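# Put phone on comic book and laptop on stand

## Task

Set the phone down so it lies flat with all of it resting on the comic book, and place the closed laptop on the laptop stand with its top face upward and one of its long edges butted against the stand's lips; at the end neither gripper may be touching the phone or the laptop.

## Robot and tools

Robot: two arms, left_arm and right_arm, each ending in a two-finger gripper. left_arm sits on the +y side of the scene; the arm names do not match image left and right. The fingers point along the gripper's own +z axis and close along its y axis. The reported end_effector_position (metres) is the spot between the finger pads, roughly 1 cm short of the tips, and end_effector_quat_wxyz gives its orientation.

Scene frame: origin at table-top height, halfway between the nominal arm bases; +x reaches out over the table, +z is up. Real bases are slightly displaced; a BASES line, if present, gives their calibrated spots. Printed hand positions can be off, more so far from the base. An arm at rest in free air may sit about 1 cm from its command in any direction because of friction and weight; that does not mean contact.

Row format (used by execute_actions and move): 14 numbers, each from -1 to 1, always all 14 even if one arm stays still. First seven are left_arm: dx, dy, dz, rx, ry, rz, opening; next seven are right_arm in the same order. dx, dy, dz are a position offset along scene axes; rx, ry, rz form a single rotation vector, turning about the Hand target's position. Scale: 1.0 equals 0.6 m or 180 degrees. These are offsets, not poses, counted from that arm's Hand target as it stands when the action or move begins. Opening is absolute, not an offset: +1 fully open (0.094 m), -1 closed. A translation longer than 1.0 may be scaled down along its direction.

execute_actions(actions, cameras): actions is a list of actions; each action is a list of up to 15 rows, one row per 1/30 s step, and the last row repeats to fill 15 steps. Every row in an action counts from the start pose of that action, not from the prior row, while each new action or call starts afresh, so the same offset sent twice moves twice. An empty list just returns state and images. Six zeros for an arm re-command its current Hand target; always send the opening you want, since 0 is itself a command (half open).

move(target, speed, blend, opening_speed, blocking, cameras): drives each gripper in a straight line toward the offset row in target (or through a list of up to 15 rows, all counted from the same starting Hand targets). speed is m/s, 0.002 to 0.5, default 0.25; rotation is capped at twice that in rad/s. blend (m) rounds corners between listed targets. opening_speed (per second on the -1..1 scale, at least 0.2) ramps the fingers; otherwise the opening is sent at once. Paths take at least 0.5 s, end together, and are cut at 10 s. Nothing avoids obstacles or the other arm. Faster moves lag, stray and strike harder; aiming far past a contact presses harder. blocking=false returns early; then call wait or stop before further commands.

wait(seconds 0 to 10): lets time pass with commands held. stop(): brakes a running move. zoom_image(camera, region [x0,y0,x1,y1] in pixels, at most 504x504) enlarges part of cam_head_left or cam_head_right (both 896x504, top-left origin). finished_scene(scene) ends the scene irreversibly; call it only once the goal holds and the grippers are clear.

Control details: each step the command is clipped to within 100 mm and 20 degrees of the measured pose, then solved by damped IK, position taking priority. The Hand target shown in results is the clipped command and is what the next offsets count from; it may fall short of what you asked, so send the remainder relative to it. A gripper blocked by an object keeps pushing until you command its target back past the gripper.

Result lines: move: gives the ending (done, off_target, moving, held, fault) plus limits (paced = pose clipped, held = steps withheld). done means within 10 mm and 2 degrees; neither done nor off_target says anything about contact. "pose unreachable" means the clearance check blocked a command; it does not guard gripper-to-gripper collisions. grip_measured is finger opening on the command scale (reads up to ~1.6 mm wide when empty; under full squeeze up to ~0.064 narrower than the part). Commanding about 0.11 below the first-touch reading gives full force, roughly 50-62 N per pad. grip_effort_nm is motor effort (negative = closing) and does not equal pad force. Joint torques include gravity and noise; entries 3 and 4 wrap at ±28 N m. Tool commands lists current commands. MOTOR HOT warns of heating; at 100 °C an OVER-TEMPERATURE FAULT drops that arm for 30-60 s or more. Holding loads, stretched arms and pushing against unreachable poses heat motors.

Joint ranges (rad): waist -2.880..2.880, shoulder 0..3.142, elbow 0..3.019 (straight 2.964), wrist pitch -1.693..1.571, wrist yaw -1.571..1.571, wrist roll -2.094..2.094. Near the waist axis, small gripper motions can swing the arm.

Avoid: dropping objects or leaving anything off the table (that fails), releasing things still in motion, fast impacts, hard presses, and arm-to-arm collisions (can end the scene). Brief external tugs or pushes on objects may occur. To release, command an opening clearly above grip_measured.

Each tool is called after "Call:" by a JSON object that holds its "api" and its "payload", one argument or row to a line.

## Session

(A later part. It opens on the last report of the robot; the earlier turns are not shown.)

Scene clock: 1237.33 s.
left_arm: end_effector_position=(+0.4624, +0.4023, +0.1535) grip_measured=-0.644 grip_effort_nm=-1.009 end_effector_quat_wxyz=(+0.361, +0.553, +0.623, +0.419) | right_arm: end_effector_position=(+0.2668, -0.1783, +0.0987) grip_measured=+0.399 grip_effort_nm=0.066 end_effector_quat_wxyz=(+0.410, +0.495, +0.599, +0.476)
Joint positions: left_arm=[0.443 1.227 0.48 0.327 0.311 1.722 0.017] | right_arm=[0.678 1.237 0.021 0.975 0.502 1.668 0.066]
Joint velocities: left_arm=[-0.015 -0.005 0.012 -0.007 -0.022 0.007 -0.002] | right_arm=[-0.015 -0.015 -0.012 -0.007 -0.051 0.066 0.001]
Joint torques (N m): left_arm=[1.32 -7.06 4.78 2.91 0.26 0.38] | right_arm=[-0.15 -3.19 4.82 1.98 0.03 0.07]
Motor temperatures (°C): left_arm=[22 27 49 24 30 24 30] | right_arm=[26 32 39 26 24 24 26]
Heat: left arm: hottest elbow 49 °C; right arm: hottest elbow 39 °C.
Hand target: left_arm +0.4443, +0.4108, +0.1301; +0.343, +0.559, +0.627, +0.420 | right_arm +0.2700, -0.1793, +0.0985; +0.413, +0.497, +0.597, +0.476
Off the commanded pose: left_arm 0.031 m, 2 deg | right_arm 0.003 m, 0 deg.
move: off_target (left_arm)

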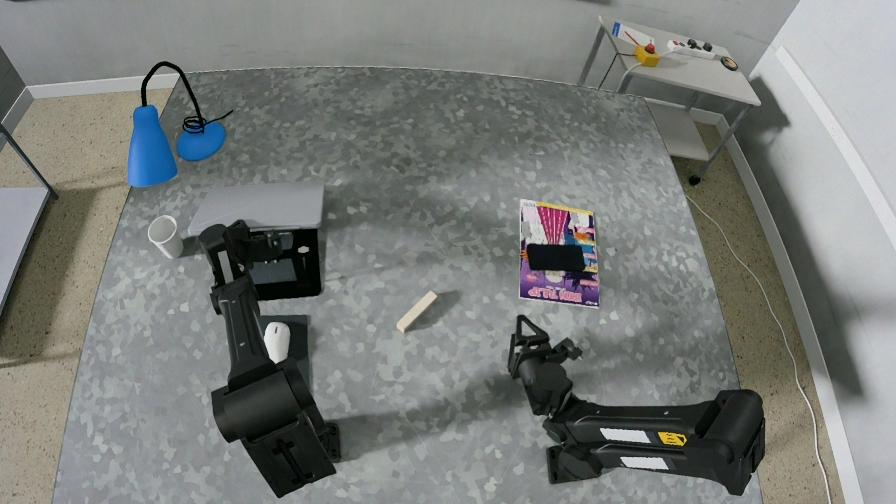

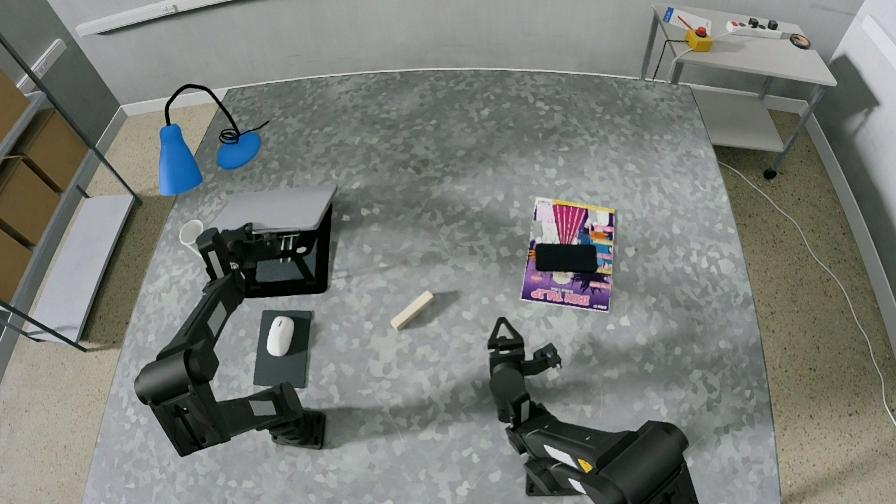

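Call:
{"api": "move", "payload": {
  "target": [0.03, 0.0, 0.06, -0.01, 0.08, 0, -0.85, 0, 0, 0, 0, 0, 0, 0.4],
  "speed": 0.04,
  "cameras": ["cam_head_left","cam_head_right"]
}}

Call:
{"api": "zoom_image", "payload": {
  "camera": "cam_head_left",
  "region": [180, 170, 340, 270]
}}

Call:
{"api": "zoom_image", "payload": {
  "camera": "cam_head_right",
  "region": [190, 170, 350, 270]
}}

Scene clock: 1253.57 s.
left_arm: end_effector_position=(+0.4534, +0.4053, +0.1399) grip_measured=-0.652 grip_effort_nm=-1.009 end_effector_quat_wxyz=(+0.266, +0.610, +0.671, +0.327) | right_arm: end_effector_position=(+0.2668, -0.1783, +0.0987) grip_measured=+0.399 grip_effort_nm=0.066 end_effector_quat_wxyz=(+0.410, +0.495, +0.599, +0.476)
Joint positions: left_arm=[0.43 1.202 0.624 -0.147 0.234 1.827 0.016] | right_arm=[0.678 1.237 0.021 0.975 0.502 1.668 0.066]
Joint velocities: left_arm=[-0.005 -0.005 -0.002 0.002 -0.007 0.022 -0.002] | right_arm=[-0.015 -0.005 0.007 -0.012 -0.007 -0.022 0]
Joint torques (N m): left_arm=[-1.79 -10.7 14.12 -0.05 -0.31 -0.2] | right_arm=[-0.21 -3.19 4.79 1.99 0.04 0.06]
Motor temperatures (°C): left_arm=[22 26 46 24 30 24 30] | right_arm=[26 32 39 26 24 24 26]
Heat: left arm: hottest elbow 46 °C; right arm: hottest elbow 39 °C.
Hand target: left_arm +0.4632, +0.4110, +0.1656; +0.269, +0.602, +0.672, +0.338 | right_arm +0.2700, -0.1793, +0.0985; +0.413, +0.497, +0.597, +0.476
Off the commanded pose: left_arm 0.028 m, 2 deg | right_arm 0.003 m, 0 deg.
move: off_target (left_arm)

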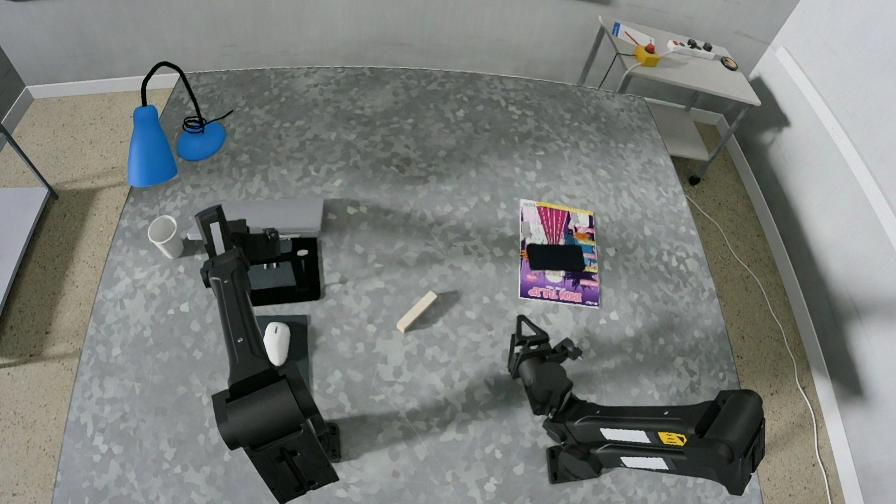

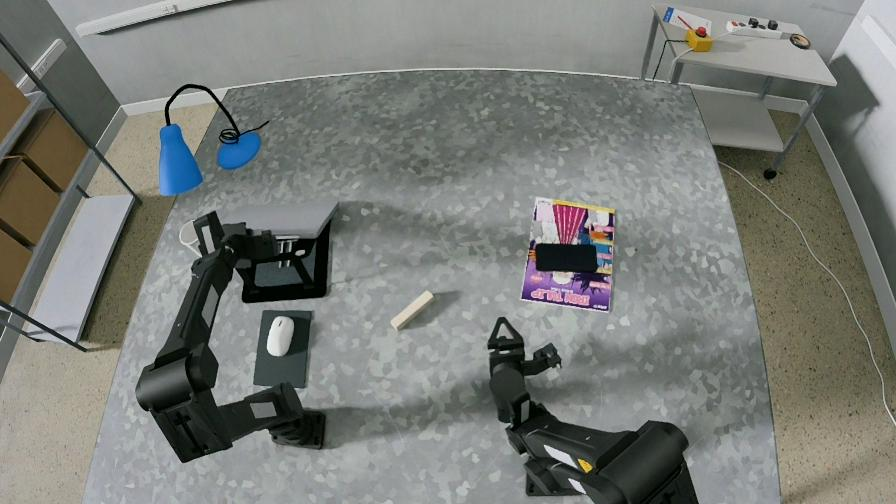

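Scaled by 3.150.

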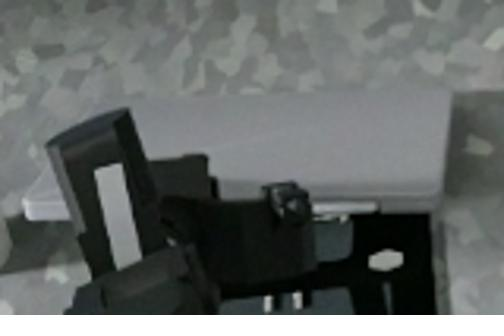

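Scaled by 3.150.

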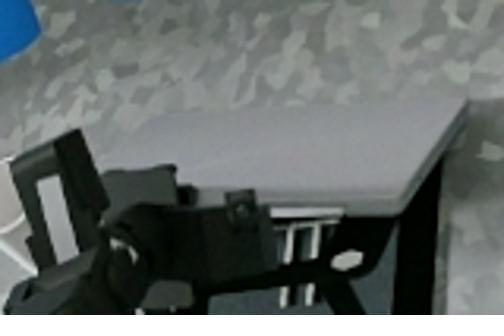

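Call:
{"api": "move", "payload": {
  "target": [-0.012, -0.008, -0.035, 0, 0, 0, -0.85, 0, 0, 0, 0, 0, 0, 0.4],
  "speed": 0.04,
  "cameras": []
}}

Call:
{"api": "move", "payload": {
  "target": [0, 0, 0, 0, 0, 0, -0.2, 0, 0, 0, 0, 0, 0, 0.4],
  "opening_speed": 0.25
}}

Call:
{"api": "zoom_image", "payload": {
  "camera": "cam_head_left",
  "region": [180, 170, 340, 270]
}}

Call:
{"api": "zoom_image", "payload": {
  "camera": "cam_head_right",
  "region": [190, 170, 350, 270]
}}

Scene clock: 1259.60 s.
left_arm: end_effector_position=(+0.4565, +0.4062, +0.1436) grip_measured=-0.651 grip_effort_nm=-1.013 end_effector_quat_wxyz=(+0.269, +0.608, +0.667, +0.336) | right_arm: end_effector_position=(+0.2668, -0.1783, +0.0987) grip_measured=+0.399 grip_effort_nm=0.071 end_effector_quat_wxyz=(+0.410, +0.495, +0.599, +0.476)
Joint positions: left_arm=[0.428 1.202 0.624 -0.127 0.232 1.827 0.016] | right_arm=[0.678 1.237 0.021 0.975 0.502 1.668 0.066]
Joint velocities: left_arm=[-0.024 -0.005 0.007 0.002 0.007 -0.066 0] | right_arm=[-0.005 -0.024 0.007 -0.002 -0.051 0.007 0.001]
Joint torques (N m): left_arm=[-1.26 -9.47 9.63 1.63 -0.36 -0.19] | right_arm=[-0.15 -3.31 4.79 2.02 0.04 0.07]
Motor temperatures (°C): left_arm=[22 26 46 24 30 24 30] | right_arm=[26 32 39 26 24 24 26]
Heat: left arm: hottest elbow 46 °C; right arm: hottest elbow 39 °C.
Hand target: left_arm +0.4558, +0.4061, +0.1447; +0.269, +0.602, +0.672, +0.338 | right_arm +0.2700, -0.1793, +0.0985; +0.413, +0.497, +0.597, +0.476
Off the commanded pose: left_arm 0.001 m, 1 deg | right_arm 0.003 m, 0 deg.
move: done
No camera images: "cameras" was empty.

Scene clock: 1262.50 s.
left_arm: end_effector_position=(+0.4510, +0.4059, +0.1346) grip_measured=-0.204 grip_effort_nm=0.168 end_effector_quat_wxyz=(+0.266, +0.598, +0.681, +0.328) | right_arm: end_effector_position=(+0.2668, -0.1783, +0.0987) grip_measured=+0.399 grip_effort_nm=0.061 end_effector_quat_wxyz=(+0.410, +0.495, +0.599, +0.476)
Joint positions: left_arm=[0.428 1.205 0.609 -0.125 0.219 1.798 0.037] | right_arm=[0.678 1.237 0.021 0.975 0.502 1.668 0.066]
Joint velocities: left_arm=[-0.015 -0.005 -0.002 -0.002 -0.037 -0.037 0] | right_arm=[-0.005 -0.015 -0.002 0.012 0.007 0.066 0]
Joint torques (N m): left_arm=[-1.96 -9.7 10.89 1.52 0.16 0.07] | right_arm=[-0.15 -3.25 4.82 1.98 0.03 0.06]
Motor temperatures (°C): left_arm=[22 26 45 24 30 24 30] | right_arm=[26 32 39 26 24 24 26]
Heat: left arm: hottest elbow 45 °C; right arm: hottest elbow 39 °C.
Hand target: left_arm +0.4558, +0.4061, +0.1447; +0.269, +0.602, +0.672, +0.338 | right_arm +0.2700, -0.1793, +0.0985; +0.413, +0.497, +0.597, +0.476
Off the commanded pose: left_arm 0.011 m, 2 deg | right_arm 0.003 m, 0 deg.
move: off_target (left_arm)

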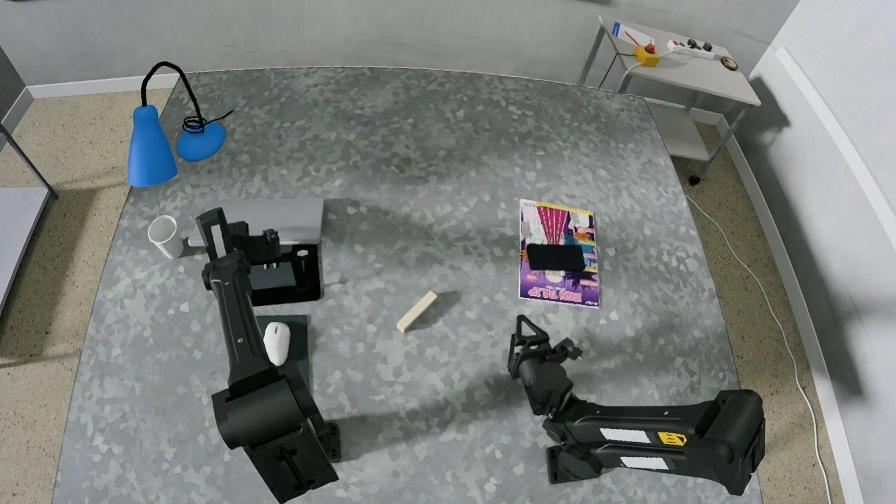

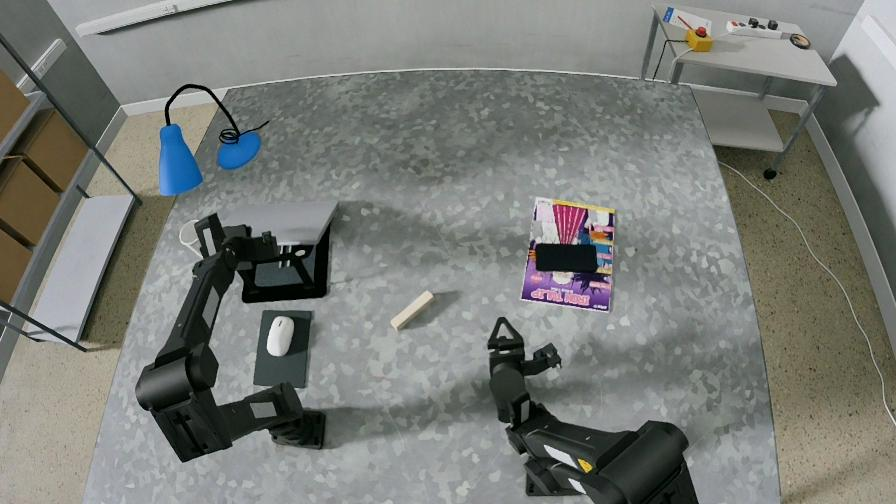

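Scaled by 3.150.

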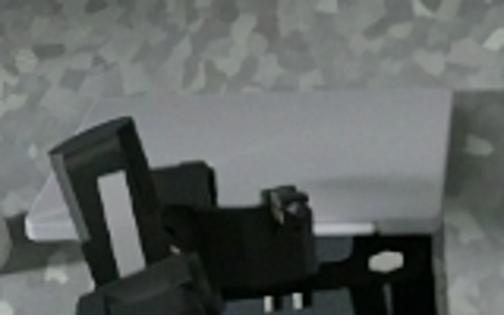

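Scaled by 3.150.

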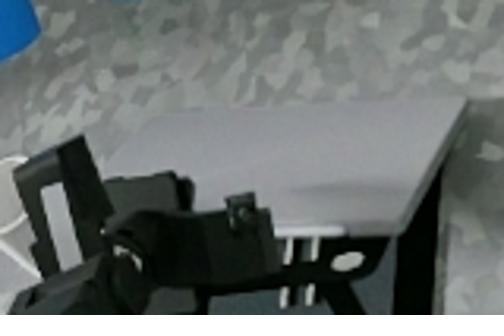

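Call:
{"api": "move", "payload": {
  "target": [0, 0, 0, 0, 0, 0, 0.35, 0, 0, 0, 0, 0, 0, 0.4],
  "opening_speed": 0.25,
  "cameras": ["cam_head_left","cam_head_right"]
}}

Call:
{"api": "zoom_image", "payload": {
  "camera": "cam_head_left",
  "region": [180, 170, 340, 270]
}}

Call:
{"api": "zoom_image", "payload": {
  "camera": "cam_head_right",
  "region": [190, 170, 350, 270]
}}

Scene clock: 1267.90 s.
left_arm: end_effector_position=(+0.4576, +0.4082, +0.1460) grip_measured=+0.346 grip_effort_nm=0.203 end_effector_quat_wxyz=(+0.277, +0.590, +0.678, +0.339) | right_arm: end_effector_position=(+0.2668, -0.1783, +0.0987) grip_measured=+0.399 grip_effort_nm=0.066 end_effector_quat_wxyz=(+0.410, +0.495, +0.599, +0.476)
Joint positions: left_arm=[0.428 1.199 0.62 -0.106 0.224 1.782 0.063] | right_arm=[0.678 1.237 0.021 0.975 0.502 1.668 0.066]
Joint velocities: left_arm=[-0.005 -0.005 0.007 -0.012 -0.037 -0.007 0] | right_arm=[-0.005 0.005 0.017 -0.002 -0.022 -0.066 -0.001]
Joint torques (N m): left_arm=[-1.67 -9.58 9.98 0.9 0 0.26] | right_arm=[-0.21 -3.25 4.81 1.99 0.04 0.07]
Motor temperatures (°C): left_arm=[22 26 45 24 30 24 29] | right_arm=[26 32 39 26 24 24 26]
Heat: left arm: hottest elbow 45 °C; right arm: hottest elbow 39 °C.
Hand target: left_arm +0.4558, +0.4062, +0.1447; +0.269, +0.602, +0.672, +0.338 | right_arm +0.2700, -0.1793, +0.0985; +0.413, +0.497, +0.597, +0.476
Off the commanded pose: left_arm 0.003 m, 2 deg | right_arm 0.003 m, 0 deg.
move: done

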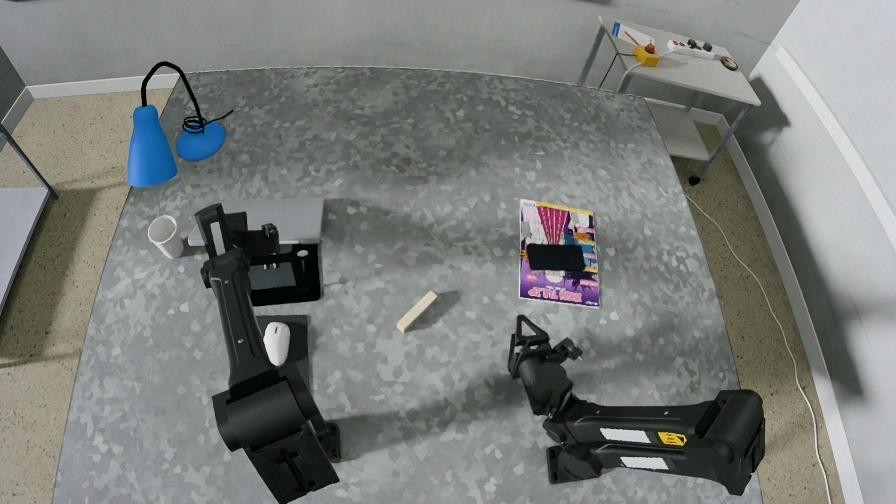

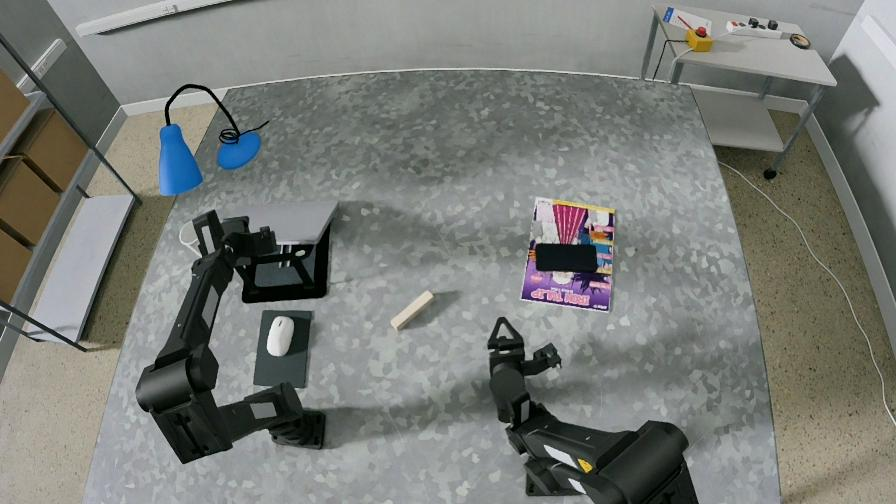

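Scaled by 3.150.

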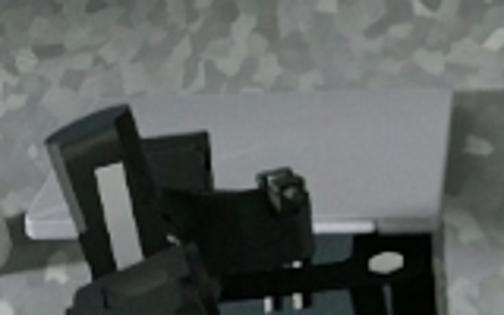

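Scaled by 3.150.

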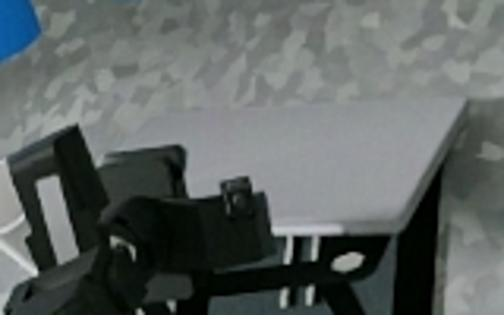

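Call:
{"api": "move", "payload": {
  "target": [
    [-0.08, -0.014, 0.072, 0, 0, 0, 0.35, 0, 0, 0, 0, 0, 0, 0.4],
    [-0.15, -0.026, 0.14, 0, 0, 0, 0.35, 0, 0, 0, 0, 0, 0, 0.4]
  ],
  "speed": 0.05,
  "blend": 0.02,
  "cameras": ["cam_head_left","cam_head_right"]
}}

Call:
{"api": "zoom_image", "payload": {
  "camera": "cam_head_left",
  "region": [180, 170, 340, 270]
}}

Call:
{"api": "zoom_image", "payload": {
  "camera": "cam_head_right",
  "region": [190, 170, 350, 270]
}}

Scene clock: 1280.90 s.
left_arm: end_effector_position=(+0.3673, +0.3868, +0.2159) grip_measured=+0.348 grip_effort_nm=0.120 end_effector_quat_wxyz=(+0.268, +0.605, +0.676, +0.326) | right_arm: end_effector_position=(+0.2668, -0.1783, +0.0987) grip_measured=+0.399 grip_effort_nm=0.066 end_effector_quat_wxyz=(+0.410, +0.495, +0.599, +0.476)
Joint positions: left_arm=[0.519 0.812 0.613 -0.541 0.3 1.875 0.063] | right_arm=[0.678 1.237 0.021 0.975 0.502 1.668 0.066]
Joint velocities: left_arm=[-0.024 0.005 -0.007 -0.002 -0.037 -0.022 -0.001] | right_arm=[-0.015 0.005 0.002 0.007 0.007 0.037 0]
Joint torques (N m): left_arm=[-0.44 -6.18 12.71 1.2 0.23 0.06] | right_arm=[-0.21 -3.25 4.81 1.99 0.04 0.07]
Motor temperatures (°C): left_arm=[22 26 44 24 30 24 29] | right_arm=[26 32 39 26 24 24 26]
Heat: left arm: hottest elbow 44 °C; right arm: hottest elbow 39 °C.
Hand target: left_arm +0.3667, +0.3921, +0.2285; +0.269, +0.602, +0.672, +0.338 | right_arm +0.2700, -0.1793, +0.0985; +0.413, +0.497, +0.597, +0.476
Off the commanded pose: left_arm 0.013 m, 2 deg | right_arm 0.003 m, 0 deg.
move: off_target (left_arm)

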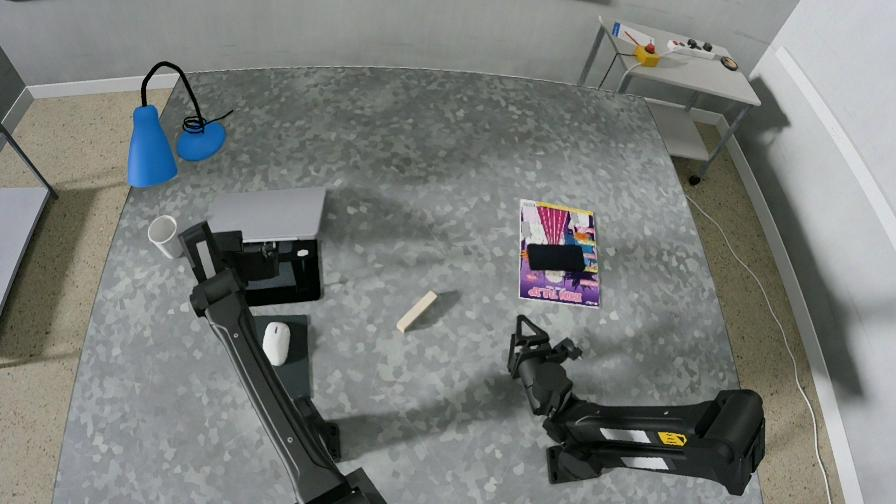

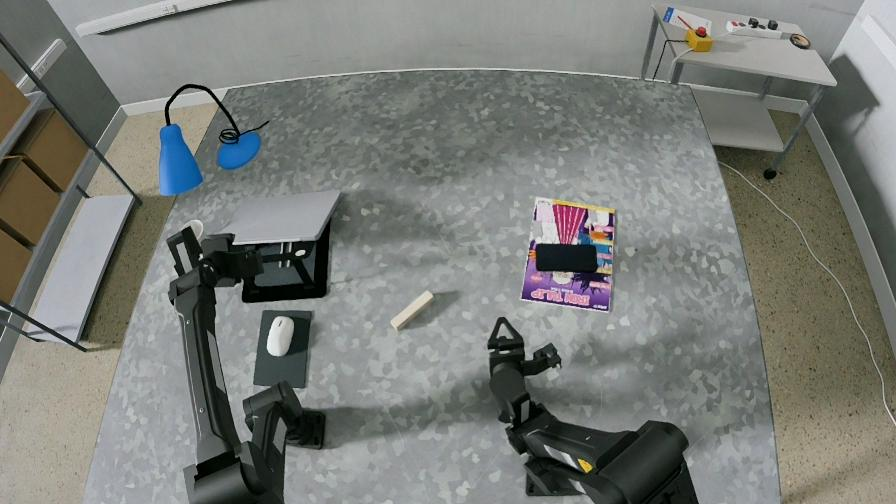

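Scaled by 3.150.

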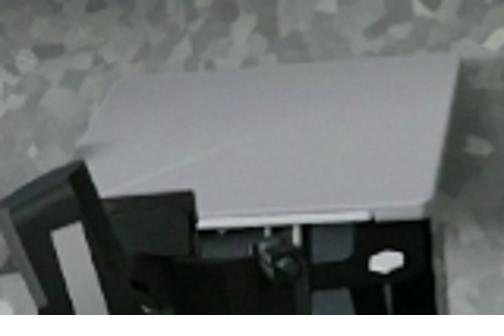

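Scaled by 3.150.

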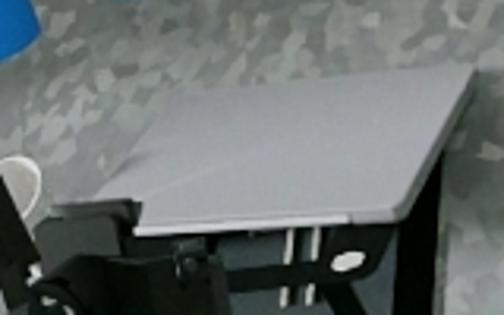

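Call:
{"api": "move", "payload": {
  "target": [-0.12,0,0.12,0,0,0,0.35,0,0,0,0,0,0,0.4],
  "speed": 0.1
}}

Call:
{"api": "zoom_image", "payload": {
  "camera": "cam_head_left",
  "region": [180, 160, 340, 310]
}}

Call:
{"api": "zoom_image", "payload": {
  "camera": "cam_head_right",
  "region": [190, 160, 350, 310]
}}

Scene clock: 1295.50 s.
left_arm: end_effector_position=(+0.2907, +0.3837, +0.2587) grip_measured=+0.348 grip_effort_nm=0.120 end_effector_quat_wxyz=(+0.267, +0.605, +0.687, +0.302) | right_arm: end_effector_position=(+0.2668, -0.1783, +0.0987) grip_measured=+0.399 grip_effort_nm=0.061 end_effector_quat_wxyz=(+0.410, +0.495, +0.599, +0.476)
Joint positions: left_arm=[0.733 0.618 0.684 -0.917 0.455 2.033 0.063] | right_arm=[0.678 1.237 0.021 0.975 0.502 1.668 0.066]
Joint velocities: left_arm=[-0.005 0.005 0.002 0.012 -0.007 0.007 0] | right_arm=[0.005 0.015 0.007 0.002 -0.051 -0.007 -0.001]
Joint torques (N m): left_arm=[-0.73 -2.78 18.1 1.05 0.38 0.01] | right_arm=[-0.15 -3.19 4.82 2 0.03 0.06]
Motor temperatures (°C): left_arm=[22 26 44 24 29 24 29] | right_arm=[26 32 39 26 24 24 26]
Heat: left arm: hottest elbow 44 °C; right arm: hottest elbow 39 °C.
Hand target: left_arm +0.2954, +0.3937, +0.3007; +0.268, +0.603, +0.672, +0.338 | right_arm +0.2700, -0.1793, +0.0985; +0.413, +0.497, +0.597, +0.476
Off the commanded pose: left_arm 0.043 m, 5 deg | right_arm 0.003 m, 0 deg.
move: off_target (left_arm)

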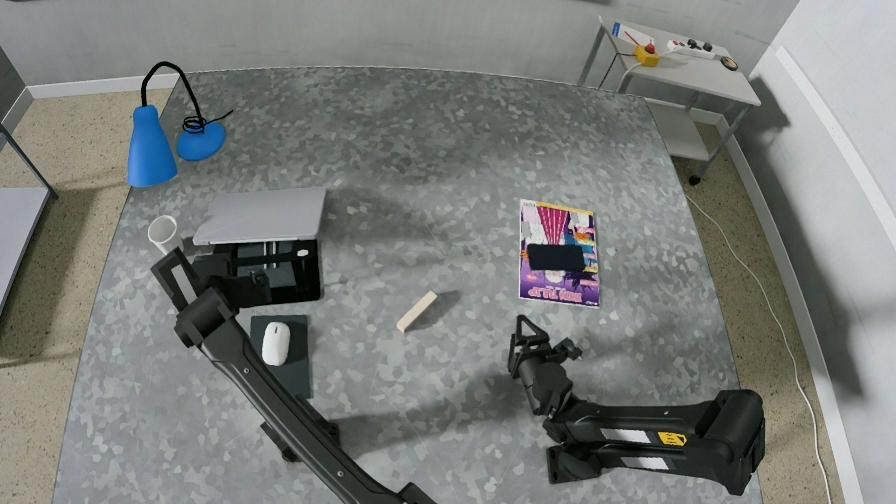

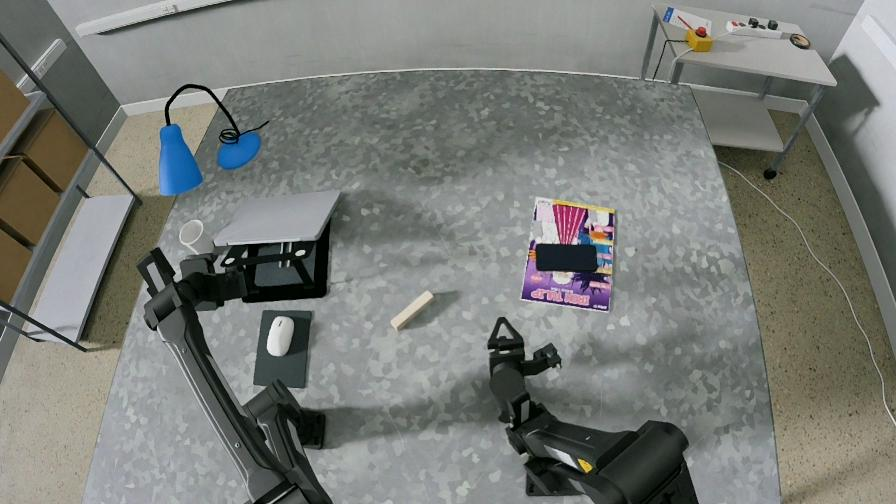

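Scaled by 3.150.

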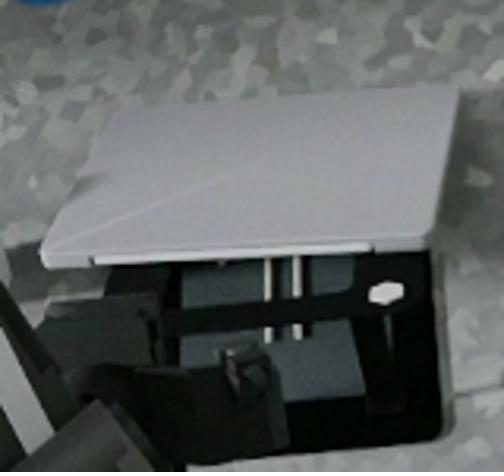

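Scaled by 3.150.

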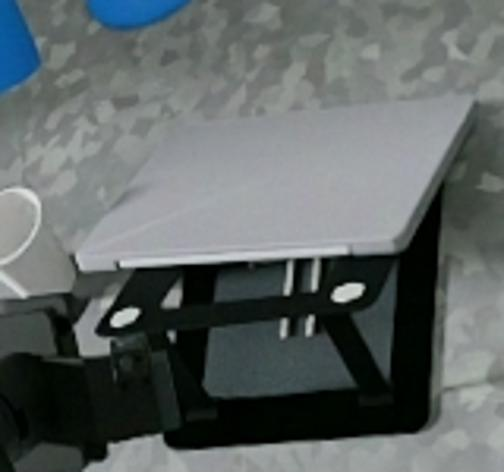

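Call:
{"api": "zoom_image", "payload": {
  "camera": "cam_head_left",
  "region": [270, 175, 340, 245]
}}

Call:
{"api": "zoom_image", "payload": {
  "camera": "cam_head_right",
  "region": [290, 180, 360, 250]
}}

Call:
{"api": "zoom_image", "payload": {
  "camera": "cam_head_right",
  "region": [190, 220, 270, 300]
}}

Scaled by 7.200.

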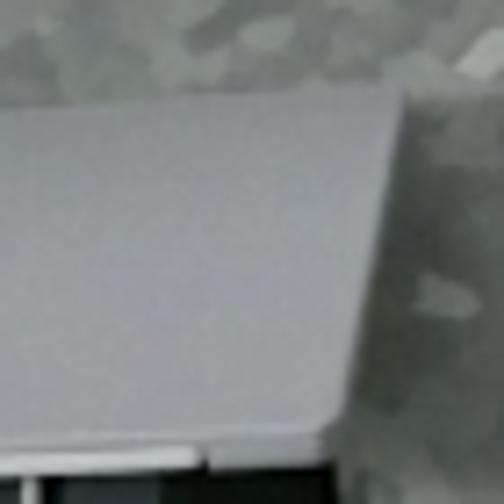

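Scaled by 7.200.

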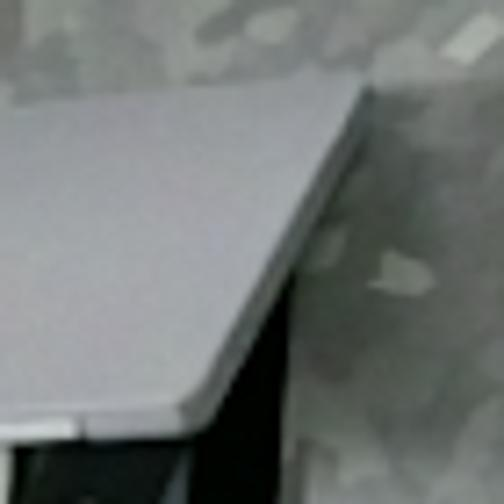

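Scaled by 6.300.

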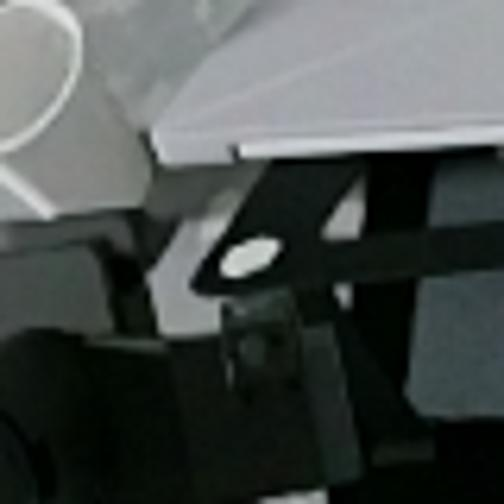

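Call:
{"api": "move", "payload": {
  "target": [0.167,0.01,-0.03,-0.0154,0.0876,0,0.8,0,0,0,0,0,0,0.4],
  "speed": 0.1
}}

Call:
{"api": "zoom_image", "payload": {
  "camera": "cam_head_left",
  "region": [180, 170, 340, 320]
}}

Call:
{"api": "zoom_image", "payload": {
  "camera": "cam_head_right",
  "region": [190, 170, 350, 320]
}}

Scene clock: 1357.60 s.
left_arm: end_effector_position=(+0.3776, +0.3938, +0.2479) grip_measured=+0.798 grip_effort_nm=0.129 end_effector_quat_wxyz=(+0.177, +0.638, +0.718, +0.213) | right_arm: end_effector_position=(+0.2668, -0.1783, +0.0987) grip_measured=+0.399 grip_effort_nm=0.066 end_effector_quat_wxyz=(+0.410, +0.495, +0.599, +0.476)
Joint positions: left_arm=[0.468 0.99 0.919 -0.967 0.181 1.9 0.084] | right_arm=[0.678 1.237 0.021 0.975 0.502 1.668 0.066]
Joint velocities: left_arm=[-0.015 -0.005 -0.002 -0.007 -0.037 -0.007 -0.001] | right_arm=[-0.005 -0.015 -0.002 0.002 -0.081 -0.051 0]
Joint torques (N m): left_arm=[-2.96 -6.24 17.81 0.95 -0.01 -0.12] | right_arm=[-0.21 -3.25 4.81 2 0.03 0.07]
Motor temperatures (°C): left_arm=[22 25 55 24 29 24 28] | right_arm=[26 32 38 26 24 23 26]
Heat: left arm: hottest elbow 55 °C; right arm: hottest elbow 38 °C.
Hand target: left_arm +0.3958, +0.3979, +0.2823; +0.187, +0.636, +0.710, +0.237 | right_arm +0.2700, -0.1793, +0.0985; +0.413, +0.497, +0.597, +0.476
Off the commanded pose: left_arm 0.040 m, 3 deg | right_arm 0.003 m, 0 deg.
move: off_target (left_arm)

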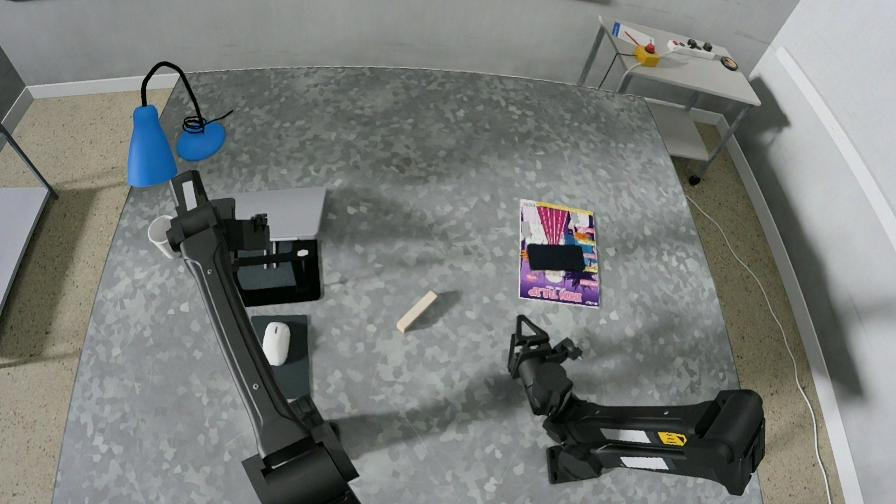

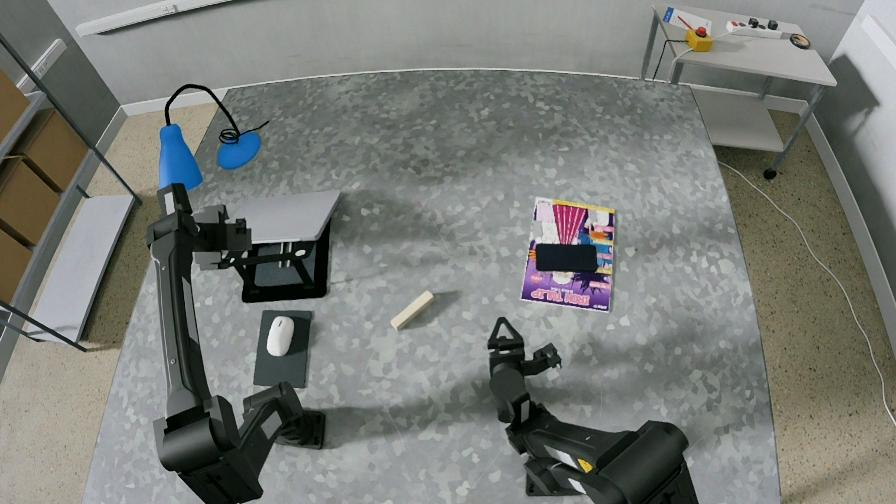

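Scaled by 3.150.

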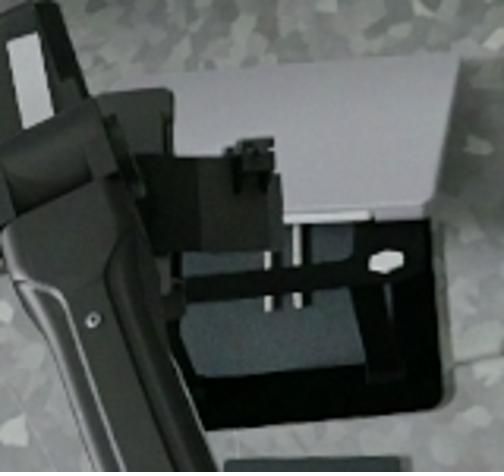

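Scaled by 3.150.

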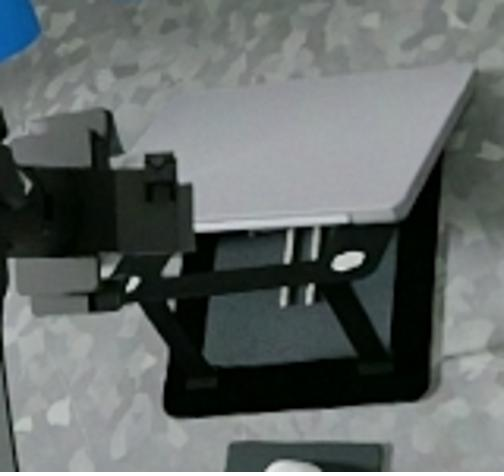

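Call:
{"api": "move", "payload": {
  "target": [0.073,-0.01,-0.10,0,0,0,0.8,0,0,0,0,0,0,0.4],
  "speed": 0.08
}}

Call:
{"api": "zoom_image", "payload": {
  "camera": "cam_head_left",
  "region": [180, 170, 340, 320]
}}

Call:
{"api": "zoom_image", "payload": {
  "camera": "cam_head_right",
  "region": [190, 170, 350, 320]
}}

Scene clock: 1365.73 s.
left_arm: end_effector_position=(+0.4328, +0.3942, +0.2235) grip_measured=+0.798 grip_effort_nm=0.129 end_effector_quat_wxyz=(+0.184, +0.636, +0.712, +0.235) | right_arm: end_effector_position=(+0.2668, -0.1783, +0.0987) grip_measured=+0.399 grip_effort_nm=0.066 end_effector_quat_wxyz=(+0.410, +0.495, +0.599, +0.476)
Joint positions: left_arm=[0.389 1.115 0.92 -0.783 0.136 1.834 0.084] | right_arm=[0.678 1.237 0.021 0.975 0.502 1.668 0.066]
Joint velocities: left_arm=[0.005 -0.015 -0.002 0.012 0.081 -0.022 -0.001] | right_arm=[-0.005 -0.024 0.007 0.002 0.007 -0.051 0.001]
Joint torques (N m): left_arm=[-3.02 -9 10.99 1.81 0 -0.11] | right_arm=[-0.09 -3.25 4.82 2 0.03 0.07]
Motor temperatures (°C): left_arm=[22 25 55 24 29 24 28] | right_arm=[26 32 38 26 24 23 26]
Heat: left arm: hottest elbow 55 °C; right arm: hottest elbow 38 °C.
Hand target: left_arm +0.4390, +0.3909, +0.2224; +0.187, +0.636, +0.710, +0.237 | right_arm +0.2700, -0.1793, +0.0985; +0.413, +0.497, +0.597, +0.476
Off the commanded pose: left_arm 0.007 m, 0 deg | right_arm 0.003 m, 0 deg.
move: done

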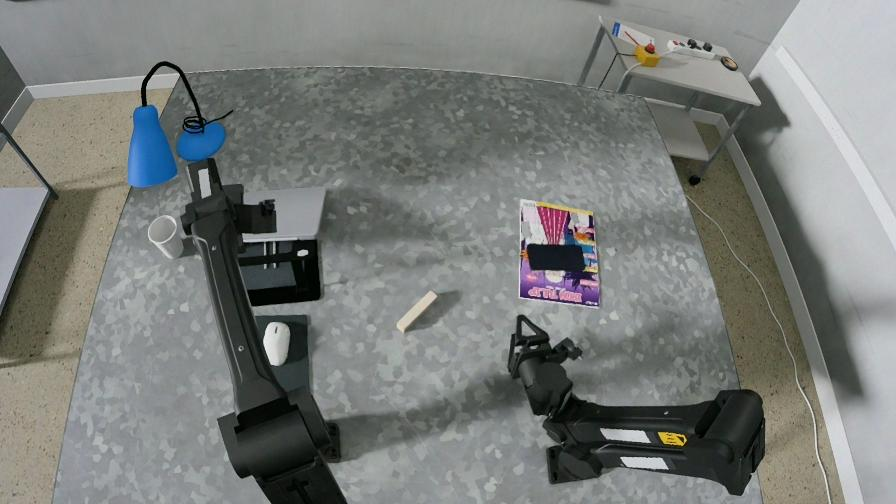

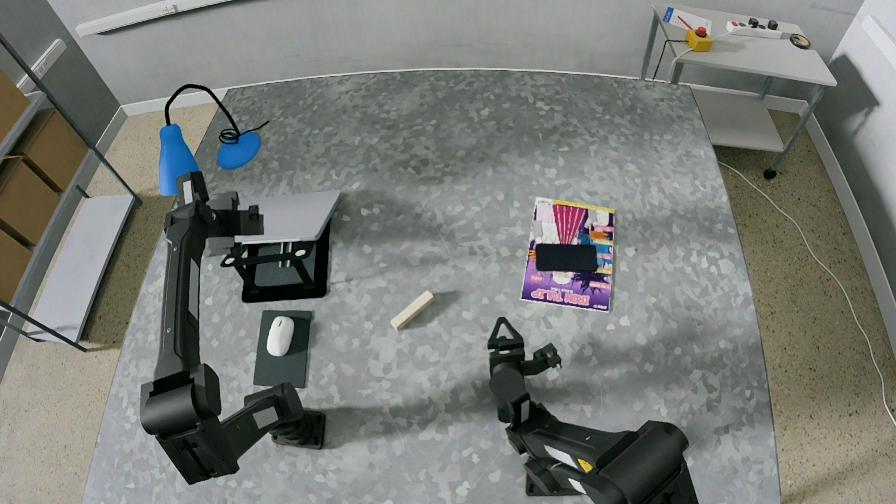

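Scaled by 3.150.

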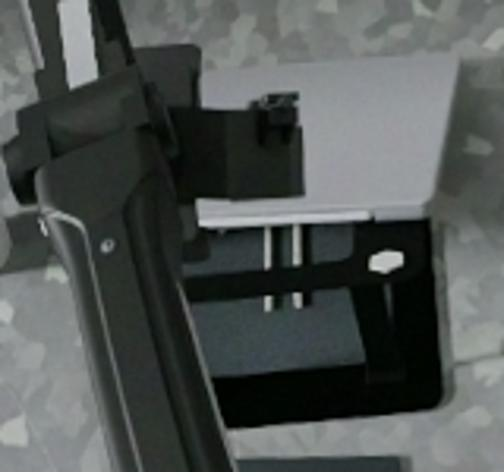

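Scaled by 3.150.

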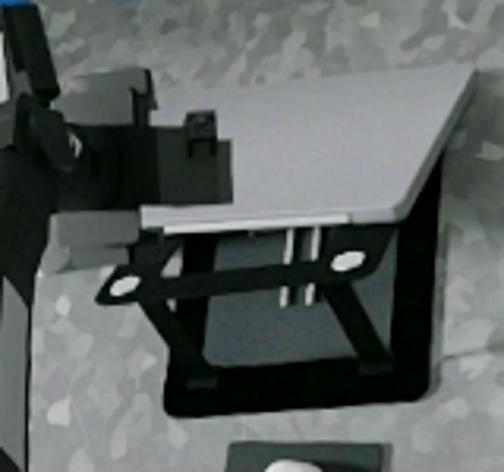

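Call:
{"api": "move", "payload": {
  "target": [-0.023,-0.035,-0.066,0,0,0,0.8,0,0,0,0,0,0,0.4],
  "speed": 0.06
}}

Call:
{"api": "zoom_image", "payload": {
  "camera": "cam_head_left",
  "region": [200, 180, 320, 300]
}}

Call:
{"api": "zoom_image", "payload": {
  "camera": "cam_head_right",
  "region": [200, 180, 320, 300]
}}

Scene clock: 1377.37 s.
left_arm: end_effector_position=(+0.4229, +0.3752, +0.1775) grip_measured=+0.798 grip_effort_nm=0.125 end_effector_quat_wxyz=(+0.180, +0.637, +0.714, +0.227) | right_arm: end_effector_position=(+0.2668, -0.1783, +0.0987) grip_measured=+0.399 grip_effort_nm=0.066 end_effector_quat_wxyz=(+0.410, +0.495, +0.599, +0.476)
Joint positions: left_arm=[0.347 1.111 0.798 -0.68 0.112 1.798 0.084] | right_arm=[0.678 1.237 0.021 0.975 0.502 1.668 0.066]
Joint velocities: left_arm=[-0.005 -0.005 0.012 -0.012 0.007 -0.066 -0.001] | right_arm=[-0.005 0.015 -0.002 0.007 0.037 0.037 0]
Joint torques (N m): left_arm=[-2.49 -9.64 9.76 1.73 -0.02 -0.11] | right_arm=[-0.21 -3.37 4.78 1.99 0.03 0.07]
Motor temperatures (°C): left_arm=[22 25 52 24 29 24 28] | right_arm=[26 32 38 26 24 23 25]
Heat: left arm: hottest elbow 52 °C; right arm: hottest elbow 38 °C.
Hand target: left_arm +0.4246, +0.3700, +0.1830; +0.187, +0.636, +0.710, +0.237 | right_arm +0.2700, -0.1793, +0.0985; +0.413, +0.497, +0.597, +0.476
Off the commanded pose: left_arm 0.008 m, 2 deg | right_arm 0.003 m, 0 deg.
move: done

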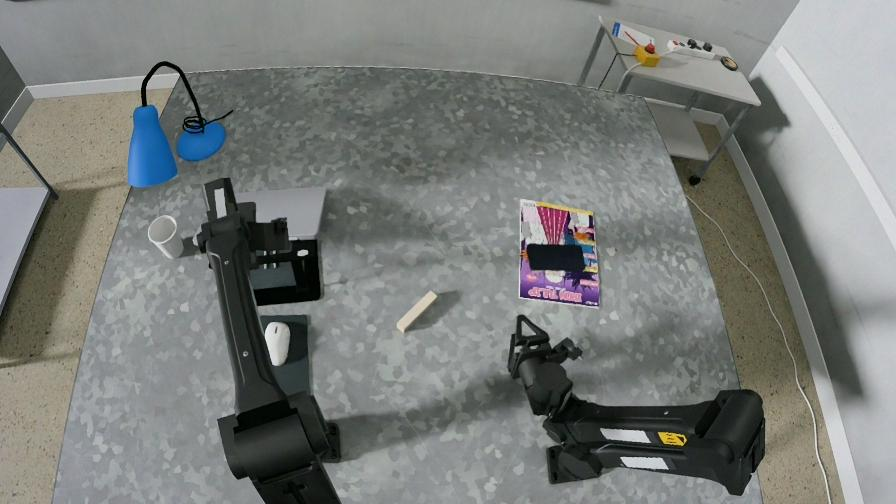

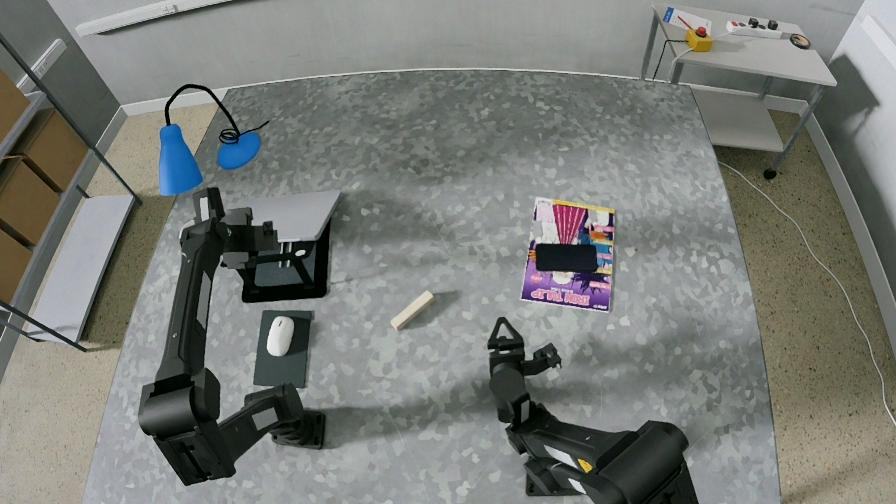

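Scaled by 4.200.

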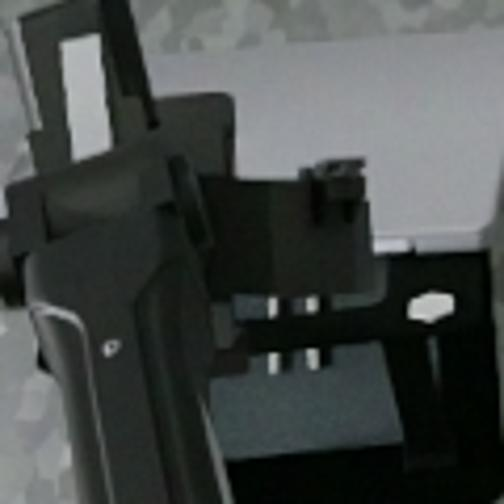

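Scaled by 4.200.

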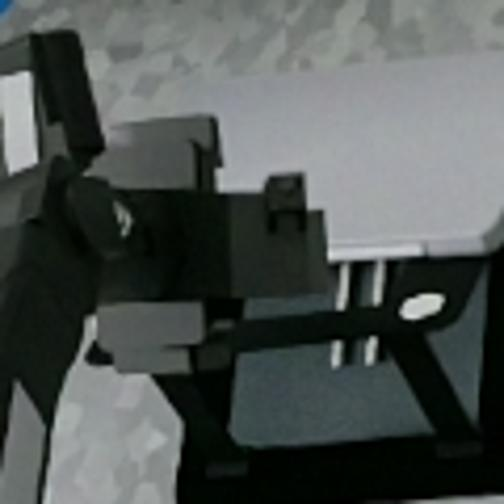

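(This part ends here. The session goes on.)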